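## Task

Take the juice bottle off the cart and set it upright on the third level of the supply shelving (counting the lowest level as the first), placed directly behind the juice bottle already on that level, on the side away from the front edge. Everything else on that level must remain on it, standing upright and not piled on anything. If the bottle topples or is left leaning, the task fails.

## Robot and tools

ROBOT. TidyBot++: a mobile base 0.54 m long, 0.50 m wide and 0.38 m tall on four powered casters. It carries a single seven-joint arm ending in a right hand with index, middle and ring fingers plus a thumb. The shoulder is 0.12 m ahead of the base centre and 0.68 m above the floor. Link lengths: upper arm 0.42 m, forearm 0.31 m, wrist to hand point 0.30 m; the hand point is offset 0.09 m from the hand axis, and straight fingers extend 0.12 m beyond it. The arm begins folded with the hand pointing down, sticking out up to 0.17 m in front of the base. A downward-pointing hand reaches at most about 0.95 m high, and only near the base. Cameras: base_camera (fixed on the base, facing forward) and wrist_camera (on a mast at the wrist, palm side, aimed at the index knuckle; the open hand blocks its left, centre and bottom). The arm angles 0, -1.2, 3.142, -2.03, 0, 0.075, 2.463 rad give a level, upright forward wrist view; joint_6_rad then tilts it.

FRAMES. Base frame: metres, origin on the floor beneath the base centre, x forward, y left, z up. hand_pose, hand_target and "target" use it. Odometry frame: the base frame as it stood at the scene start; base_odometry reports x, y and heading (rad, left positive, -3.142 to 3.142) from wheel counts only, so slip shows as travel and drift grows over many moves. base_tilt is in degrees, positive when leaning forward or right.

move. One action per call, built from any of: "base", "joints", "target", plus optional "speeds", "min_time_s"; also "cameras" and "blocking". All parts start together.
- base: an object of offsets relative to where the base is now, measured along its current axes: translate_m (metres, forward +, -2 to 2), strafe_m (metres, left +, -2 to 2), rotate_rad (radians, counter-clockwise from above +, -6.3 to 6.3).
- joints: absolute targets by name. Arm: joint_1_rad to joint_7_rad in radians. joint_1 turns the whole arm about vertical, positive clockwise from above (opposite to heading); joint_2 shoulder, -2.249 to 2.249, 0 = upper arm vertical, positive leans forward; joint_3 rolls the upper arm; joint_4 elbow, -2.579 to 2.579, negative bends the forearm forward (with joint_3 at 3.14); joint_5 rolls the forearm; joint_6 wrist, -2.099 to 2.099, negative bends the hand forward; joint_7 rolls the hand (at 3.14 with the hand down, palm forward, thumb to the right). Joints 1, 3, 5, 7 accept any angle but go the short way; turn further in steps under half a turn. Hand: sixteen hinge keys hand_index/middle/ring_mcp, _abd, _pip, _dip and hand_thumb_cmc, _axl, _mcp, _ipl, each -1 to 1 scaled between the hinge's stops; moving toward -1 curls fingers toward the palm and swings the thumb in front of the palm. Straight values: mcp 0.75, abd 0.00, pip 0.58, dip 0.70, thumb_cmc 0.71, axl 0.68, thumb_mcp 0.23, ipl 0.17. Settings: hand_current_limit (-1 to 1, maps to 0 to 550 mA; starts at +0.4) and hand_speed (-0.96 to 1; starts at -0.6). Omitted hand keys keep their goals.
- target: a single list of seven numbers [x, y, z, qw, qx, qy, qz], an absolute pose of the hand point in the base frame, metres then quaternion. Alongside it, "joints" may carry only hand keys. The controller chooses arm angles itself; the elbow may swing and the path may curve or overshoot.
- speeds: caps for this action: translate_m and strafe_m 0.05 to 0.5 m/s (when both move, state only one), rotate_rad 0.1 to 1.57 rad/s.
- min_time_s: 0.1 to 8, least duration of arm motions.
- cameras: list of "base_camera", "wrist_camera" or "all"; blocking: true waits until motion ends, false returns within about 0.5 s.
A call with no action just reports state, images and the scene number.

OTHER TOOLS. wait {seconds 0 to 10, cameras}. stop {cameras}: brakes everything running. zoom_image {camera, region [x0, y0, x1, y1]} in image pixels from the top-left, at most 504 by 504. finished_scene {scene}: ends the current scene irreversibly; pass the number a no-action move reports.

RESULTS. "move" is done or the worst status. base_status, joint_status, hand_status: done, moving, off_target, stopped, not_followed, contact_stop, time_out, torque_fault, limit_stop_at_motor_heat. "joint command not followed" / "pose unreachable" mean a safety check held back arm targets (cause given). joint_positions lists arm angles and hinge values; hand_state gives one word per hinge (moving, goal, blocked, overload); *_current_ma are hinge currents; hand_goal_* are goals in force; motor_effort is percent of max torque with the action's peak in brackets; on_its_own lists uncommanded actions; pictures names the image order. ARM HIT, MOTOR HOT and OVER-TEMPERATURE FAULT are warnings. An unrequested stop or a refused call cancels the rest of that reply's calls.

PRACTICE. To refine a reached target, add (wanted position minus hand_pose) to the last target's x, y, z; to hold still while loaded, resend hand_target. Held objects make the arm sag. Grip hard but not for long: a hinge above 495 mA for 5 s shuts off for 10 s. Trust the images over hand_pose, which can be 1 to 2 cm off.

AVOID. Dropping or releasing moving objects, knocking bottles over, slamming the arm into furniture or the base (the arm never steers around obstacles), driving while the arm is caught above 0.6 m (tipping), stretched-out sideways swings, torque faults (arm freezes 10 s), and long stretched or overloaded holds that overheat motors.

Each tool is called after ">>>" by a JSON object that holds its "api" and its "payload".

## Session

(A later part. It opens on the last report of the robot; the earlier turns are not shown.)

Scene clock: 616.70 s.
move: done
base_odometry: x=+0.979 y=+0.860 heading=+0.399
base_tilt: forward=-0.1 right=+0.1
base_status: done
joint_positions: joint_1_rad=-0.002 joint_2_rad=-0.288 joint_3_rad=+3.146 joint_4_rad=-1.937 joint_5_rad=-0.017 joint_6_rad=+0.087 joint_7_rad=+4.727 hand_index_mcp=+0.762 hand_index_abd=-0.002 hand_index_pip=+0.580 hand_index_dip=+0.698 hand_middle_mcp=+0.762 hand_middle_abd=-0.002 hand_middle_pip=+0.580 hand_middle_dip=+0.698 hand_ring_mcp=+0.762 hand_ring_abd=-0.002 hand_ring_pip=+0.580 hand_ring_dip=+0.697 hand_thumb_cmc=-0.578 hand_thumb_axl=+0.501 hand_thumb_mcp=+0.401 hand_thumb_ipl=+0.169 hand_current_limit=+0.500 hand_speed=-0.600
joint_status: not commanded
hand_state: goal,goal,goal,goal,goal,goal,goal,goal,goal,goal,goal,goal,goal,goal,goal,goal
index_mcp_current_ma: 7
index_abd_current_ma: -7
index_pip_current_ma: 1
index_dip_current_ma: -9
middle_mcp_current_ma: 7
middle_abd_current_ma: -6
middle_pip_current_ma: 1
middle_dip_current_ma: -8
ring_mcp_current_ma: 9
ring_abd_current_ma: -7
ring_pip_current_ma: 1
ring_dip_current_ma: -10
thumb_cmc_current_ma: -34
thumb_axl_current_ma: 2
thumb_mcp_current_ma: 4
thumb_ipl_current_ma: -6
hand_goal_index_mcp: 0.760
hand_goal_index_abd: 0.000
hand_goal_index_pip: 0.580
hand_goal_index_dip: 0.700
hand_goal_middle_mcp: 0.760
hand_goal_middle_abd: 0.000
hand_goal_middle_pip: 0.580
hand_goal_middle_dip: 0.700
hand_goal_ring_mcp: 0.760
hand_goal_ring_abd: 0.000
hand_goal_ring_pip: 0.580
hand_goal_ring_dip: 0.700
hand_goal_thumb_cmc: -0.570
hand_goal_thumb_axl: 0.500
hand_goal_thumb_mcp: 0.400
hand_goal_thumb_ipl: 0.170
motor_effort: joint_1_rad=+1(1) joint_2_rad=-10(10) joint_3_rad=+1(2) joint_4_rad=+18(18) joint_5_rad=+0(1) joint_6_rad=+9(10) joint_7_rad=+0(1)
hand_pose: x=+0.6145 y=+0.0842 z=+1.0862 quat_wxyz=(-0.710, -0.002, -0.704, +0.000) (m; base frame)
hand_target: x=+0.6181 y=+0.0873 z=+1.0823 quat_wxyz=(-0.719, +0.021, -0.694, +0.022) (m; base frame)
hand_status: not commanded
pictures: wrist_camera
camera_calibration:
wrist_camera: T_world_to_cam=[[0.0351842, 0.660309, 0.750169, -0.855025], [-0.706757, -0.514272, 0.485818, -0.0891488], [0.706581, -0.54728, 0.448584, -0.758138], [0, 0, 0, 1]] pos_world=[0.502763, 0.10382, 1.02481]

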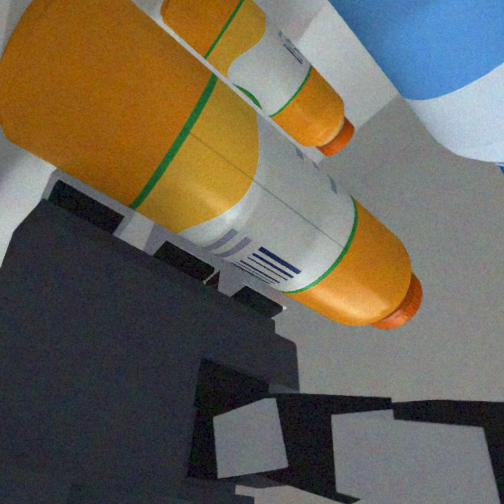

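>>> {"api": "move", "payload": {"base": {"strafe_m": -0.012}, "speeds": {"strafe_m": 0.1}}}

>>> {"api": "move", "payload": {"base": {"translate_m": -0.215}, "speeds": {"translate_m": 0.25}}}

>>> {"api": "move", "payload": {"base": {"strafe_m": 0.27}, "joints": {"joint_2_rad": -0.86, "joint_4_rad": -1.735, "joint_6_rad": -0.35, "joint_7_rad": 2.463}, "min_time_s": 2, "cameras": ["wrist_camera"]}}

>>> {"api": "zoom_image", "payload": {"camera": "wrist_camera", "region": [252, 140, 504, 320]}}

Scene clock: 617.70 s.
move: done
base_odometry: x=+0.983 y=+0.849 heading=+0.399
base_tilt: forward=-0.1 right=+0.1
base_status: done
joint_positions: joint_1_rad=-0.002 joint_2_rad=-0.288 joint_3_rad=+3.145 joint_4_rad=-1.937 joint_5_rad=-0.017 joint_6_rad=+0.087 joint_7_rad=+4.727 hand_index_mcp=+0.762 hand_index_abd=-0.002 hand_index_pip=+0.580 hand_index_dip=+0.698 hand_middle_mcp=+0.762 hand_middle_abd=-0.002 hand_middle_pip=+0.580 hand_middle_dip=+0.698 hand_ring_mcp=+0.762 hand_ring_abd=-0.002 hand_ring_pip=+0.580 hand_ring_dip=+0.697 hand_thumb_cmc=-0.578 hand_thumb_axl=+0.501 hand_thumb_mcp=+0.401 hand_thumb_ipl=+0.169 hand_current_limit=+0.500 hand_speed=-0.600
joint_status: not commanded
hand_state: goal,goal,goal,goal,goal,goal,goal,goal,goal,goal,goal,goal,goal,goal,goal,goal
index_mcp_current_ma: 7
index_abd_current_ma: -7
index_pip_current_ma: 1
index_dip_current_ma: -9
middle_mcp_current_ma: 7
middle_abd_current_ma: -7
middle_pip_current_ma: 1
middle_dip_current_ma: -8
ring_mcp_current_ma: 7
ring_abd_current_ma: -7
ring_pip_current_ma: 1
ring_dip_current_ma: -10
thumb_cmc_current_ma: -34
thumb_axl_current_ma: 2
thumb_mcp_current_ma: 4
thumb_ipl_current_ma: -6
hand_goal_index_mcp: 0.760
hand_goal_index_abd: 0.000
hand_goal_index_pip: 0.580
hand_goal_index_dip: 0.700
hand_goal_middle_mcp: 0.760
hand_goal_middle_abd: 0.000
hand_goal_middle_pip: 0.580
hand_goal_middle_dip: 0.700
hand_goal_ring_mcp: 0.760
hand_goal_ring_abd: 0.000
hand_goal_ring_pip: 0.580
hand_goal_ring_dip: 0.700
hand_goal_thumb_cmc: -0.570
hand_goal_thumb_axl: 0.500
hand_goal_thumb_mcp: 0.400
hand_goal_thumb_ipl: 0.170
motor_effort: joint_1_rad=+0(1) joint_2_rad=-10(12) joint_3_rad=+0(3) joint_4_rad=+18(19) joint_5_rad=+0(1) joint_6_rad=+9(10) joint_7_rad=+0(1)
hand_pose: x=+0.6145 y=+0.0845 z=+1.0863 quat_wxyz=(-0.710, -0.002, -0.704, +0.000) (m; base frame)
hand_target: x=+0.6181 y=+0.0873 z=+1.0823 quat_wxyz=(-0.719, +0.021, -0.694, +0.022) (m; base frame)
hand_status: not commanded
pictures: none

Scene clock: 619.40 s.
move: done
base_odometry: x=+0.785 y=+0.765 heading=+0.399
base_tilt: forward=-0.1 right=+0.1
base_status: done
joint_positions: joint_1_rad=-0.002 joint_2_rad=-0.286 joint_3_rad=+3.145 joint_4_rad=-1.937 joint_5_rad=-0.017 joint_6_rad=+0.088 joint_7_rad=+4.727 hand_index_mcp=+0.762 hand_index_abd=-0.002 hand_index_pip=+0.580 hand_index_dip=+0.698 hand_middle_mcp=+0.762 hand_middle_abd=-0.002 hand_middle_pip=+0.580 hand_middle_dip=+0.698 hand_ring_mcp=+0.762 hand_ring_abd=-0.002 hand_ring_pip=+0.580 hand_ring_dip=+0.697 hand_thumb_cmc=-0.578 hand_thumb_axl=+0.501 hand_thumb_mcp=+0.401 hand_thumb_ipl=+0.169 hand_current_limit=+0.500 hand_speed=-0.600
joint_status: not commanded
hand_state: goal,goal,goal,goal,goal,goal,goal,goal,goal,goal,goal,goal,goal,goal,goal,goal
index_mcp_current_ma: 6
index_abd_current_ma: -8
index_pip_current_ma: 1
index_dip_current_ma: -9
middle_mcp_current_ma: 6
middle_abd_current_ma: -7
middle_pip_current_ma: 1
middle_dip_current_ma: -8
ring_mcp_current_ma: 7
ring_abd_current_ma: -7
ring_pip_current_ma: 1
ring_dip_current_ma: -10
thumb_cmc_current_ma: -35
thumb_axl_current_ma: 2
thumb_mcp_current_ma: 3
thumb_ipl_current_ma: -6
hand_goal_index_mcp: 0.760
hand_goal_index_abd: 0.000
hand_goal_index_pip: 0.580
hand_goal_index_dip: 0.700
hand_goal_middle_mcp: 0.760
hand_goal_middle_abd: 0.000
hand_goal_middle_pip: 0.580
hand_goal_middle_dip: 0.700
hand_goal_ring_mcp: 0.760
hand_goal_ring_abd: 0.000
hand_goal_ring_pip: 0.580
hand_goal_ring_dip: 0.700
hand_goal_thumb_cmc: -0.570
hand_goal_thumb_axl: 0.500
hand_goal_thumb_mcp: 0.400
hand_goal_thumb_ipl: 0.170
motor_effort: joint_1_rad=+0(1) joint_2_rad=-10(14) joint_3_rad=+1(1) joint_4_rad=+18(19) joint_5_rad=+0(1) joint_6_rad=+9(10) joint_7_rad=-1(1)
hand_pose: x=+0.6154 y=+0.0845 z=+1.0853 quat_wxyz=(-0.710, -0.002, -0.704, +0.000) (m; base frame)
hand_target: x=+0.6181 y=+0.0873 z=+1.0823 quat_wxyz=(-0.719, +0.021, -0.694, +0.022) (m; base frame)
hand_status: not commanded
pictures: none

Scene clock: 622.30 s.
move: done
base_odometry: x=+0.680 y=+1.014 heading=+0.399
base_tilt: forward=-0.1 right=+0.0
base_status: done
joint_positions: joint_1_rad=-0.002 joint_2_rad=-0.844 joint_3_rad=+3.140 joint_4_rad=-1.752 joint_5_rad=-0.017 joint_6_rad=-0.281 joint_7_rad=+2.515 hand_index_mcp=+0.768 hand_index_abd=-0.001 hand_index_pip=+0.580 hand_index_dip=+0.698 hand_middle_mcp=+0.767 hand_middle_abd=-0.001 hand_middle_pip=+0.580 hand_middle_dip=+0.698 hand_ring_mcp=+0.767 hand_ring_abd=-0.001 hand_ring_pip=+0.580 hand_ring_dip=+0.697 hand_thumb_cmc=-0.567 hand_thumb_axl=+0.501 hand_thumb_mcp=+0.401 hand_thumb_ipl=+0.169 hand_current_limit=+0.500 hand_speed=-0.600
joint_status: all done
hand_state: goal,goal,goal,goal,goal,goal,goal,goal,goal,goal,goal,goal,goal,goal,goal,goal
index_mcp_current_ma: 34
index_abd_current_ma: -2
index_pip_current_ma: 1
index_dip_current_ma: -9
middle_mcp_current_ma: 33
middle_abd_current_ma: -2
middle_pip_current_ma: 1
middle_dip_current_ma: -8
ring_mcp_current_ma: 30
ring_abd_current_ma: -2
ring_pip_current_ma: 1
ring_dip_current_ma: -10
thumb_cmc_current_ma: 13
thumb_axl_current_ma: 2
thumb_mcp_current_ma: 6
thumb_ipl_current_ma: -6
hand_goal_index_mcp: 0.760
hand_goal_index_abd: 0.000
hand_goal_index_pip: 0.580
hand_goal_index_dip: 0.700
hand_goal_middle_mcp: 0.760
hand_goal_middle_abd: 0.000
hand_goal_middle_pip: 0.580
hand_goal_middle_dip: 0.700
hand_goal_ring_mcp: 0.760
hand_goal_ring_abd: 0.000
hand_goal_ring_pip: 0.580
hand_goal_ring_dip: 0.700
hand_goal_thumb_cmc: -0.570
hand_goal_thumb_axl: 0.500
hand_goal_thumb_mcp: 0.400
hand_goal_thumb_ipl: 0.170
motor_effort: joint_1_rad=+1(2) joint_2_rad=+8(12) joint_3_rad=+1(4) joint_4_rad=+15(19) joint_5_rad=+1(1) joint_6_rad=+8(11) joint_7_rad=+0(1)
hand_pose: x=+0.3123 y=-0.0651 z=+1.3178 quat_wxyz=(-0.369, -0.499, -0.253, -0.742) (m; base frame)
hand_target: x=+0.3074 y=-0.0699 z=+1.3088 quat_wxyz=(-0.353, -0.519, -0.248, -0.738) (m; base frame)
hand_status: not commanded
pictures: wrist_camera
camera_calibration:
wrist_camera: T_world_to_cam=[[0.0128929, -0.995533, 0.093527, -0.155033], [-0.385371, -0.0912562, -0.918238, 1.2854], [0.922671, -0.0242039, -0.384827, 0.334744], [0, 0, 0, 1]] pos_world=[0.188496, -0.0289374, 1.32362]

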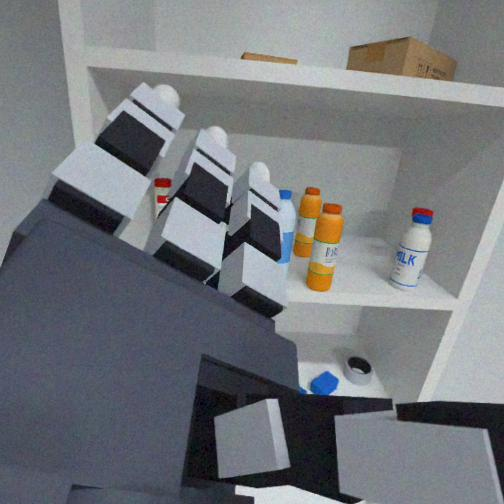

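Scaled by 2.000.

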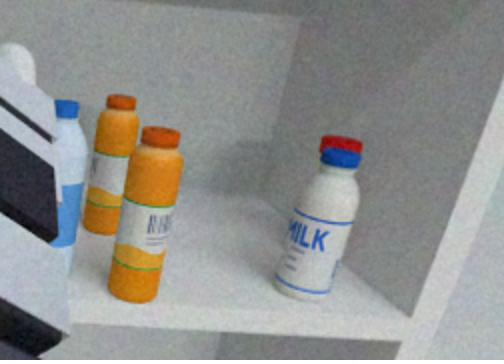

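>>> {"api": "zoom_image", "payload": {"camera": "wrist_camera", "region": [290, 180, 480, 320]}}

Scaled by 2.653.

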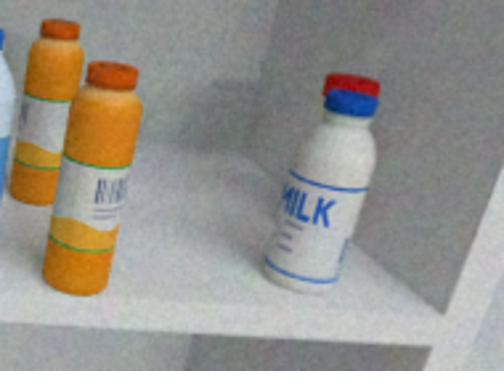

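>>> {"api": "move", "payload": {"base": {"strafe_m": -0.274}, "joints": {"joint_2_rad": -0.275, "joint_4_rad": -1.95, "joint_6_rad": 0.14, "joint_7_rad": -1.51}, "min_time_s": 2}}

>>> {"api": "move", "payload": {"base": {"translate_m": 0.213}, "speeds": {"translate_m": 0.2}, "cameras": ["wrist_camera"]}}

Scene clock: 626.40 s.
move: done
base_odometry: x=+0.786 y=+0.761 heading=+0.399
base_tilt: forward=-0.2 right=+0.1
base_status: done
joint_positions: joint_1_rad=-0.002 joint_2_rad=-0.292 joint_3_rad=+3.145 joint_4_rad=-1.937 joint_5_rad=-0.017 joint_6_rad=+0.083 joint_7_rad=+4.722 hand_index_mcp=+0.763 hand_index_abd=-0.002 hand_index_pip=+0.580 hand_index_dip=+0.698 hand_middle_mcp=+0.763 hand_middle_abd=-0.002 hand_middle_pip=+0.580 hand_middle_dip=+0.698 hand_ring_mcp=+0.763 hand_ring_abd=-0.002 hand_ring_pip=+0.580 hand_ring_dip=+0.697 hand_thumb_cmc=-0.578 hand_thumb_axl=+0.501 hand_thumb_mcp=+0.401 hand_thumb_ipl=+0.169 hand_current_limit=+0.500 hand_speed=-0.600
joint_status: all done
hand_state: goal,goal,goal,goal,goal,goal,goal,goal,goal,goal,goal,goal,goal,goal,goal,goal
index_mcp_current_ma: 13
index_abd_current_ma: -6
index_pip_current_ma: 2
index_dip_current_ma: -9
middle_mcp_current_ma: 13
middle_abd_current_ma: -6
middle_pip_current_ma: 1
middle_dip_current_ma: -8
ring_mcp_current_ma: 12
ring_abd_current_ma: -6
ring_pip_current_ma: 2
ring_dip_current_ma: -10
thumb_cmc_current_ma: -33
thumb_axl_current_ma: 2
thumb_mcp_current_ma: 5
thumb_ipl_current_ma: -6
hand_goal_index_mcp: 0.760
hand_goal_index_abd: 0.000
hand_goal_index_pip: 0.580
hand_goal_index_dip: 0.700
hand_goal_middle_mcp: 0.760
hand_goal_middle_abd: 0.000
hand_goal_middle_pip: 0.580
hand_goal_middle_dip: 0.700
hand_goal_ring_mcp: 0.760
hand_goal_ring_abd: 0.000
hand_goal_ring_pip: 0.580
hand_goal_ring_dip: 0.700
hand_goal_thumb_cmc: -0.570
hand_goal_thumb_axl: 0.500
hand_goal_thumb_mcp: 0.400
hand_goal_thumb_ipl: 0.170
motor_effort: joint_1_rad=+0(2) joint_2_rad=-9(12) joint_3_rad=+1(3) joint_4_rad=+18(19) joint_5_rad=+0(1) joint_6_rad=+9(10) joint_7_rad=+0(2)
hand_pose: x=+0.6130 y=+0.0845 z=+1.0877 quat_wxyz=(-0.710, -0.004, -0.704, -0.002) (m; base frame)
hand_target: x=+0.6181 y=+0.0873 z=+1.0823 quat_wxyz=(-0.719, +0.021, -0.694, +0.022) (m; base frame)
hand_status: not commanded
pictures: none

Scene clock: 628.20 s.
move: done
base_odometry: x=+0.983 y=+0.844 heading=+0.399
base_tilt: forward=-0.1 right=+0.1
base_status: done
joint_positions: joint_1_rad=-0.002 joint_2_rad=-0.288 joint_3_rad=+3.145 joint_4_rad=-1.937 joint_5_rad=-0.017 joint_6_rad=+0.086 joint_7_rad=+4.725 hand_index_mcp=+0.762 hand_index_abd=-0.002 hand_index_pip=+0.580 hand_index_dip=+0.698 hand_middle_mcp=+0.762 hand_middle_abd=-0.002 hand_middle_pip=+0.580 hand_middle_dip=+0.698 hand_ring_mcp=+0.762 hand_ring_abd=-0.002 hand_ring_pip=+0.580 hand_ring_dip=+0.697 hand_thumb_cmc=-0.578 hand_thumb_axl=+0.501 hand_thumb_mcp=+0.401 hand_thumb_ipl=+0.169 hand_current_limit=+0.500 hand_speed=-0.600
joint_status: not commanded
hand_state: goal,goal,goal,goal,goal,goal,goal,goal,goal,goal,goal,goal,goal,goal,goal,goal
index_mcp_current_ma: 10
index_abd_current_ma: -7
index_pip_current_ma: 2
index_dip_current_ma: -9
middle_mcp_current_ma: 9
middle_abd_current_ma: -6
middle_pip_current_ma: 1
middle_dip_current_ma: -8
ring_mcp_current_ma: 9
ring_abd_current_ma: -7
ring_pip_current_ma: 2
ring_dip_current_ma: -10
thumb_cmc_current_ma: -34
thumb_axl_current_ma: 2
thumb_mcp_current_ma: 4
thumb_ipl_current_ma: -6
hand_goal_index_mcp: 0.760
hand_goal_index_abd: 0.000
hand_goal_index_pip: 0.580
hand_goal_index_dip: 0.700
hand_goal_middle_mcp: 0.760
hand_goal_middle_abd: 0.000
hand_goal_middle_pip: 0.580
hand_goal_middle_dip: 0.700
hand_goal_ring_mcp: 0.760
hand_goal_ring_abd: 0.000
hand_goal_ring_pip: 0.580
hand_goal_ring_dip: 0.700
hand_goal_thumb_cmc: -0.570
hand_goal_thumb_axl: 0.500
hand_goal_thumb_mcp: 0.400
hand_goal_thumb_ipl: 0.170
motor_effort: joint_1_rad=+0(1) joint_2_rad=-9(12) joint_3_rad=+0(1) joint_4_rad=+18(18) joint_5_rad=+0(1) joint_6_rad=+9(10) joint_7_rad=-1(1)
hand_pose: x=+0.6145 y=+0.0845 z=+1.0863 quat_wxyz=(-0.710, -0.003, -0.704, -0.001) (m; base frame)
hand_target: x=+0.6181 y=+0.0873 z=+1.0823 quat_wxyz=(-0.719, +0.021, -0.694, +0.022) (m; base frame)
hand_status: not commanded
pictures: wrist_camera
camera_calibration:
wrist_camera: T_world_to_cam=[[0.0351211, 0.658225, 0.752001, -0.856974], [-0.706176, -0.516101, 0.484723, -0.08803], [0.707165, -0.548069, 0.446697, -0.756167], [0, 0, 0, 1]] pos_world=[0.502668, 0.104218, 1.02489]

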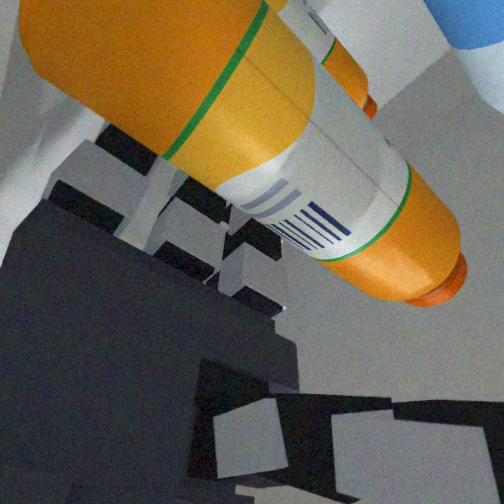

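>>> {"api": "move", "payload": {"base": {"strafe_m": 0.027}, "speeds": {"strafe_m": 0.06}, "cameras": ["wrist_camera"]}}

Scene clock: 629.27 s.
move: done
base_odometry: x=+0.972 y=+0.869 heading=+0.398
base_tilt: forward=-0.1 right=+0.1
base_status: done
joint_positions: joint_1_rad=-0.002 joint_2_rad=-0.288 joint_3_rad=+3.145 joint_4_rad=-1.937 joint_5_rad=-0.017 joint_6_rad=+0.087 joint_7_rad=+4.725 hand_index_mcp=+0.762 hand_index_abd=-0.002 hand_index_pip=+0.580 hand_index_dip=+0.698 hand_middle_mcp=+0.762 hand_middle_abd=-0.002 hand_middle_pip=+0.580 hand_middle_dip=+0.698 hand_ring_mcp=+0.762 hand_ring_abd=-0.002 hand_ring_pip=+0.580 hand_ring_dip=+0.697 hand_thumb_cmc=-0.578 hand_thumb_axl=+0.501 hand_thumb_mcp=+0.401 hand_thumb_ipl=+0.169 hand_current_limit=+0.500 hand_speed=-0.600
joint_status: not commanded
hand_state: goal,goal,goal,goal,goal,goal,goal,goal,goal,goal,goal,goal,goal,goal,goal,goal
index_mcp_current_ma: 8
index_abd_current_ma: -7
index_pip_current_ma: 2
index_dip_current_ma: -9
middle_mcp_current_ma: 8
middle_abd_current_ma: -6
middle_pip_current_ma: 1
middle_dip_current_ma: -8
ring_mcp_current_ma: 7
ring_abd_current_ma: -7
ring_pip_current_ma: 2
ring_dip_current_ma: -10
thumb_cmc_current_ma: -34
thumb_axl_current_ma: 2
thumb_mcp_current_ma: 4
thumb_ipl_current_ma: -6
hand_goal_index_mcp: 0.760
hand_goal_index_abd: 0.000
hand_goal_index_pip: 0.580
hand_goal_index_dip: 0.700
hand_goal_middle_mcp: 0.760
hand_goal_middle_abd: 0.000
hand_goal_middle_pip: 0.580
hand_goal_middle_dip: 0.700
hand_goal_ring_mcp: 0.760
hand_goal_ring_abd: 0.000
hand_goal_ring_pip: 0.580
hand_goal_ring_dip: 0.700
hand_goal_thumb_cmc: -0.570
hand_goal_thumb_axl: 0.500
hand_goal_thumb_mcp: 0.400
hand_goal_thumb_ipl: 0.170
motor_effort: joint_1_rad=+0(1) joint_2_rad=-10(10) joint_3_rad=+1(2) joint_4_rad=+18(18) joint_5_rad=+0(1) joint_6_rad=+9(10) joint_7_rad=-1(1)
hand_pose: x=+0.6145 y=+0.0848 z=+1.0863 quat_wxyz=(-0.710, -0.003, -0.704, -0.001) (m; base frame)
hand_target: x=+0.6181 y=+0.0873 z=+1.0823 quat_wxyz=(-0.719, +0.021, -0.694, +0.022) (m; base frame)
hand_status: not commanded
pictures: wrist_camera
camera_calibration:
wrist_camera: T_world_to_cam=[[0.0345817, 0.658431, 0.751846, -0.856768], [-0.706004, -0.516371, 0.484686, -0.0878928], [0.707363, -0.547568, 0.446998, -0.756464], [0, 0, 0, 1]] pos_world=[0.502671, 0.104522, 1.0249]

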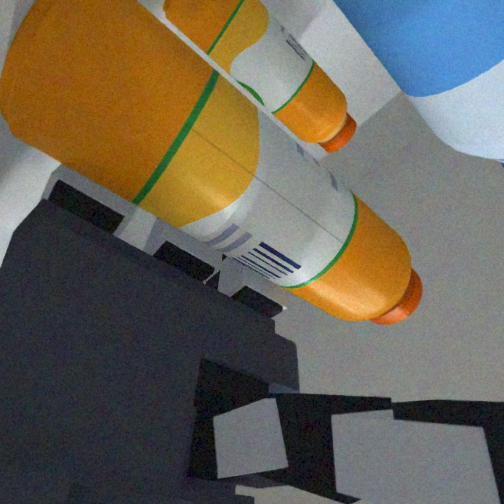

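>>> {"api": "move", "payload": {"base": {"strafe_m": 0.013}, "speeds": {"strafe_m": 0.05}, "cameras": ["wrist_camera"]}}

Scene clock: 631.10 s.
move: done
base_odometry: x=+0.967 y=+0.881 heading=+0.398
base_tilt: forward=-0.1 right=+0.1
base_status: done
joint_positions: joint_1_rad=-0.002 joint_2_rad=-0.288 joint_3_rad=+3.146 joint_4_rad=-1.937 joint_5_rad=-0.017 joint_6_rad=+0.087 joint_7_rad=+4.727 hand_index_mcp=+0.762 hand_index_abd=-0.002 hand_index_pip=+0.580 hand_index_dip=+0.698 hand_middle_mcp=+0.762 hand_middle_abd=-0.002 hand_middle_pip=+0.580 hand_middle_dip=+0.698 hand_ring_mcp=+0.762 hand_ring_abd=-0.002 hand_ring_pip=+0.580 hand_ring_dip=+0.697 hand_thumb_cmc=-0.578 hand_thumb_axl=+0.501 hand_thumb_mcp=+0.401 hand_thumb_ipl=+0.169 hand_current_limit=+0.500 hand_speed=-0.600
joint_status: not commanded
hand_state: goal,goal,goal,goal,goal,goal,goal,goal,goal,goal,goal,goal,goal,goal,goal,goal
index_mcp_current_ma: 7
index_abd_current_ma: -7
index_pip_current_ma: 2
index_dip_current_ma: -9
middle_mcp_current_ma: 6
middle_abd_current_ma: -6
middle_pip_current_ma: 1
middle_dip_current_ma: -8
ring_mcp_current_ma: 9
ring_abd_current_ma: -7
ring_pip_current_ma: 1
ring_dip_current_ma: -10
thumb_cmc_current_ma: -34
thumb_axl_current_ma: 2
thumb_mcp_current_ma: 4
thumb_ipl_current_ma: -6
hand_goal_index_mcp: 0.760
hand_goal_index_abd: 0.000
hand_goal_index_pip: 0.580
hand_goal_index_dip: 0.700
hand_goal_middle_mcp: 0.760
hand_goal_middle_abd: 0.000
hand_goal_middle_pip: 0.580
hand_goal_middle_dip: 0.700
hand_goal_ring_mcp: 0.760
hand_goal_ring_abd: 0.000
hand_goal_ring_pip: 0.580
hand_goal_ring_dip: 0.700
hand_goal_thumb_cmc: -0.570
hand_goal_thumb_axl: 0.500
hand_goal_thumb_mcp: 0.400
hand_goal_thumb_ipl: 0.170
motor_effort: joint_1_rad=+0(2) joint_2_rad=-9(12) joint_3_rad=+0(2) joint_4_rad=+18(19) joint_5_rad=+0(1) joint_6_rad=+9(10) joint_7_rad=-1(1)
hand_pose: x=+0.6146 y=+0.0840 z=+1.0862 quat_wxyz=(-0.710, -0.003, -0.704, +0.000) (m; base frame)
hand_target: x=+0.6181 y=+0.0873 z=+1.0823 quat_wxyz=(-0.719, +0.021, -0.694, +0.022) (m; base frame)
hand_status: not commanded
pictures: wrist_camera
camera_calibration:
wrist_camera: T_world_to_cam=[[0.0353155, 0.660108, 0.75034, -0.855102], [-0.706935, -0.514198, 0.485636, -0.0888855], [0.706396, -0.547592, 0.448495, -0.757931], [0, 0, 0, 1]] pos_world=[0.502761, 0.103718, 1.02471]

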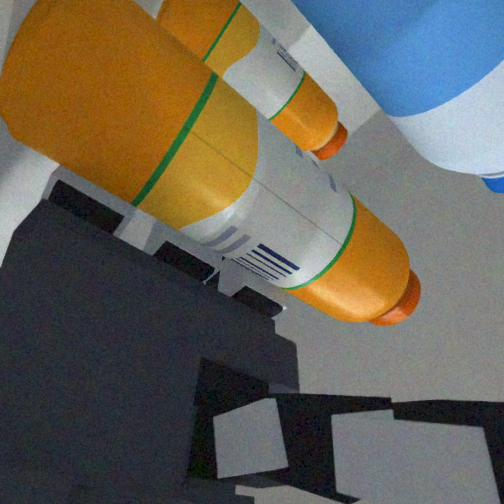

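>>> {"api": "move", "payload": {"base": {"strafe_m": -0.015}, "speeds": {"strafe_m": 0.1}}}

>>> {"api": "move", "payload": {"base": {"translate_m": -0.215}, "speeds": {"translate_m": 0.25}}}

>>> {"api": "move", "payload": {"base": {"strafe_m": 0.25}, "joints": {"joint_2_rad": -0.86, "joint_4_rad": -1.735, "joint_6_rad": -0.35, "joint_7_rad": 2.463}, "min_time_s": 2, "cameras": ["wrist_camera"]}}

>>> {"api": "zoom_image", "payload": {"camera": "wrist_camera", "region": [252, 140, 504, 320]}}

Scene clock: 632.13 s.
move: done
base_odometry: x=+0.973 y=+0.867 heading=+0.398
base_tilt: forward=-0.1 right=+0.1
base_status: done
joint_positions: joint_1_rad=-0.002 joint_2_rad=-0.288 joint_3_rad=+3.145 joint_4_rad=-1.937 joint_5_rad=-0.017 joint_6_rad=+0.088 joint_7_rad=+4.727 hand_index_mcp=+0.762 hand_index_abd=-0.002 hand_index_pip=+0.580 hand_index_dip=+0.698 hand_middle_mcp=+0.761 hand_middle_abd=-0.002 hand_middle_pip=+0.580 hand_middle_dip=+0.698 hand_ring_mcp=+0.762 hand_ring_abd=-0.002 hand_ring_pip=+0.580 hand_ring_dip=+0.697 hand_thumb_cmc=-0.578 hand_thumb_axl=+0.501 hand_thumb_mcp=+0.401 hand_thumb_ipl=+0.169 hand_current_limit=+0.500 hand_speed=-0.600
joint_status: not commanded
hand_state: goal,goal,goal,goal,goal,goal,goal,goal,goal,goal,goal,goal,goal,goal,goal,goal
index_mcp_current_ma: 6
index_abd_current_ma: -7
index_pip_current_ma: 2
index_dip_current_ma: -9
middle_mcp_current_ma: 6
middle_abd_current_ma: -7
middle_pip_current_ma: 1
middle_dip_current_ma: -8
ring_mcp_current_ma: 7
ring_abd_current_ma: -7
ring_pip_current_ma: 1
ring_dip_current_ma: -10
thumb_cmc_current_ma: -34
thumb_axl_current_ma: 2
thumb_mcp_current_ma: 4
thumb_ipl_current_ma: -6
hand_goal_index_mcp: 0.760
hand_goal_index_abd: 0.000
hand_goal_index_pip: 0.580
hand_goal_index_dip: 0.700
hand_goal_middle_mcp: 0.760
hand_goal_middle_abd: 0.000
hand_goal_middle_pip: 0.580
hand_goal_middle_dip: 0.700
hand_goal_ring_mcp: 0.760
hand_goal_ring_abd: 0.000
hand_goal_ring_pip: 0.580
hand_goal_ring_dip: 0.700
hand_goal_thumb_cmc: -0.570
hand_goal_thumb_axl: 0.500
hand_goal_thumb_mcp: 0.400
hand_goal_thumb_ipl: 0.170
motor_effort: joint_1_rad=+1(2) joint_2_rad=-10(13) joint_3_rad=+0(2) joint_4_rad=+18(19) joint_5_rad=+0(1) joint_6_rad=+9(10) joint_7_rad=-1(1)
hand_pose: x=+0.6145 y=+0.0847 z=+1.0863 quat_wxyz=(-0.710, -0.002, -0.704, +0.000) (m; base frame)
hand_target: x=+0.6181 y=+0.0873 z=+1.0823 quat_wxyz=(-0.719, +0.021, -0.694, +0.022) (m; base frame)
hand_status: not commanded
pictures: none

Scene clock: 633.83 s.
move: done
base_odometry: x=+0.775 y=+0.784 heading=+0.398
base_tilt: forward=-0.2 right=+0.1
base_status: done
joint_positions: joint_1_rad=-0.002 joint_2_rad=-0.285 joint_3_rad=+3.145 joint_4_rad=-1.938 joint_5_rad=-0.017 joint_6_rad=+0.089 joint_7_rad=+4.727 hand_index_mcp=+0.761 hand_index_abd=-0.002 hand_index_pip=+0.580 hand_index_dip=+0.698 hand_middle_mcp=+0.761 hand_middle_abd=-0.002 hand_middle_pip=+0.580 hand_middle_dip=+0.698 hand_ring_mcp=+0.762 hand_ring_abd=-0.002 hand_ring_pip=+0.580 hand_ring_dip=+0.697 hand_thumb_cmc=-0.578 hand_thumb_axl=+0.501 hand_thumb_mcp=+0.401 hand_thumb_ipl=+0.169 hand_current_limit=+0.500 hand_speed=-0.600
joint_status: not commanded
hand_state: goal,goal,goal,goal,goal,goal,goal,goal,goal,goal,goal,goal,goal,goal,goal,goal
index_mcp_current_ma: 6
index_abd_current_ma: -8
index_pip_current_ma: 2
index_dip_current_ma: -9
middle_mcp_current_ma: 6
middle_abd_current_ma: -7
middle_pip_current_ma: 1
middle_dip_current_ma: -8
ring_mcp_current_ma: 6
ring_abd_current_ma: -8
ring_pip_current_ma: 1
ring_dip_current_ma: -10
thumb_cmc_current_ma: -35
thumb_axl_current_ma: 2
thumb_mcp_current_ma: 3
thumb_ipl_current_ma: -6
hand_goal_index_mcp: 0.760
hand_goal_index_abd: 0.000
hand_goal_index_pip: 0.580
hand_goal_index_dip: 0.700
hand_goal_middle_mcp: 0.760
hand_goal_middle_abd: 0.000
hand_goal_middle_pip: 0.580
hand_goal_middle_dip: 0.700
hand_goal_ring_mcp: 0.760
hand_goal_ring_abd: 0.000
hand_goal_ring_pip: 0.580
hand_goal_ring_dip: 0.700
hand_goal_thumb_cmc: -0.570
hand_goal_thumb_axl: 0.500
hand_goal_thumb_mcp: 0.400
hand_goal_thumb_ipl: 0.170
motor_effort: joint_1_rad=+0(1) joint_2_rad=-10(13) joint_3_rad=+1(1) joint_4_rad=+18(19) joint_5_rad=+0(1) joint_6_rad=+9(10) joint_7_rad=-1(1)
hand_pose: x=+0.6155 y=+0.0847 z=+1.0852 quat_wxyz=(-0.710, -0.002, -0.704, +0.000) (m; base frame)
hand_target: x=+0.6181 y=+0.0873 z=+1.0823 quat_wxyz=(-0.719, +0.021, -0.694, +0.022) (m; base frame)
hand_status: not commanded
pictures: none

Scene clock: 636.73 s.
move: done
base_odometry: x=+0.677 y=+1.014 heading=+0.398
base_tilt: forward=-0.2 right=+0.1
base_status: done
joint_positions: joint_1_rad=-0.002 joint_2_rad=-0.844 joint_3_rad=+3.140 joint_4_rad=-1.752 joint_5_rad=-0.017 joint_6_rad=-0.281 joint_7_rad=+2.515 hand_index_mcp=+0.768 hand_index_abd=-0.001 hand_index_pip=+0.580 hand_index_dip=+0.698 hand_middle_mcp=+0.767 hand_middle_abd=-0.001 hand_middle_pip=+0.580 hand_middle_dip=+0.698 hand_ring_mcp=+0.767 hand_ring_abd=-0.001 hand_ring_pip=+0.580 hand_ring_dip=+0.697 hand_thumb_cmc=-0.567 hand_thumb_axl=+0.501 hand_thumb_mcp=+0.401 hand_thumb_ipl=+0.169 hand_current_limit=+0.500 hand_speed=-0.600
joint_status: all done
hand_state: goal,goal,goal,goal,goal,goal,goal,goal,goal,goal,goal,goal,goal,goal,goal,goal
index_mcp_current_ma: 34
index_abd_current_ma: -2
index_pip_current_ma: 2
index_dip_current_ma: -9
middle_mcp_current_ma: 33
middle_abd_current_ma: -2
middle_pip_current_ma: 1
middle_dip_current_ma: -8
ring_mcp_current_ma: 30
ring_abd_current_ma: -2
ring_pip_current_ma: 1
ring_dip_current_ma: -10
thumb_cmc_current_ma: 13
thumb_axl_current_ma: 2
thumb_mcp_current_ma: 6
thumb_ipl_current_ma: -6
hand_goal_index_mcp: 0.760
hand_goal_index_abd: 0.000
hand_goal_index_pip: 0.580
hand_goal_index_dip: 0.700
hand_goal_middle_mcp: 0.760
hand_goal_middle_abd: 0.000
hand_goal_middle_pip: 0.580
hand_goal_middle_dip: 0.700
hand_goal_ring_mcp: 0.760
hand_goal_ring_abd: 0.000
hand_goal_ring_pip: 0.580
hand_goal_ring_dip: 0.700
hand_goal_thumb_cmc: -0.570
hand_goal_thumb_axl: 0.500
hand_goal_thumb_mcp: 0.400
hand_goal_thumb_ipl: 0.170
motor_effort: joint_1_rad=+0(2) joint_2_rad=+8(12) joint_3_rad=+1(3) joint_4_rad=+14(19) joint_5_rad=+1(1) joint_6_rad=+8(11) joint_7_rad=+0(1)
hand_pose: x=+0.3122 y=-0.0651 z=+1.3178 quat_wxyz=(-0.369, -0.499, -0.253, -0.742) (m; base frame)
hand_target: x=+0.3074 y=-0.0699 z=+1.3088 quat_wxyz=(-0.353, -0.519, -0.248, -0.738) (m; base frame)
hand_status: not commanded
pictures: wrist_camera
camera_calibration:
wrist_camera: T_world_to_cam=[[0.0128929, -0.995533, 0.093527, -0.155033], [-0.385371, -0.0912562, -0.918238, 1.2854], [0.922671, -0.0242039, -0.384827, 0.334744], [0, 0, 0, 1]] pos_world=[0.188496, -0.0289374, 1.32362]

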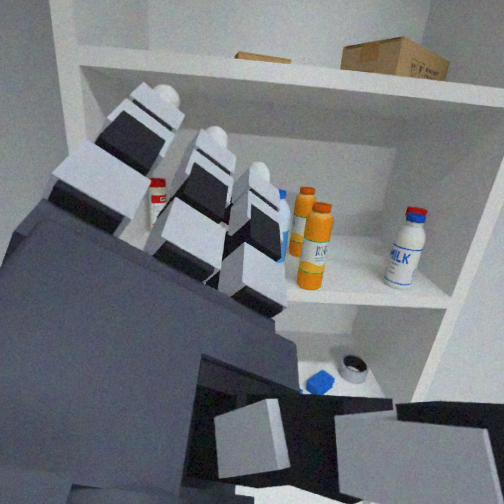

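Scaled by 2.000.

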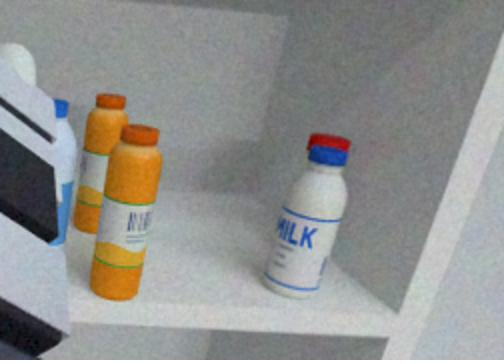

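>>> {"api": "finished_scene", "payload": {"scene": 2}}

The scene is finished: the task was done.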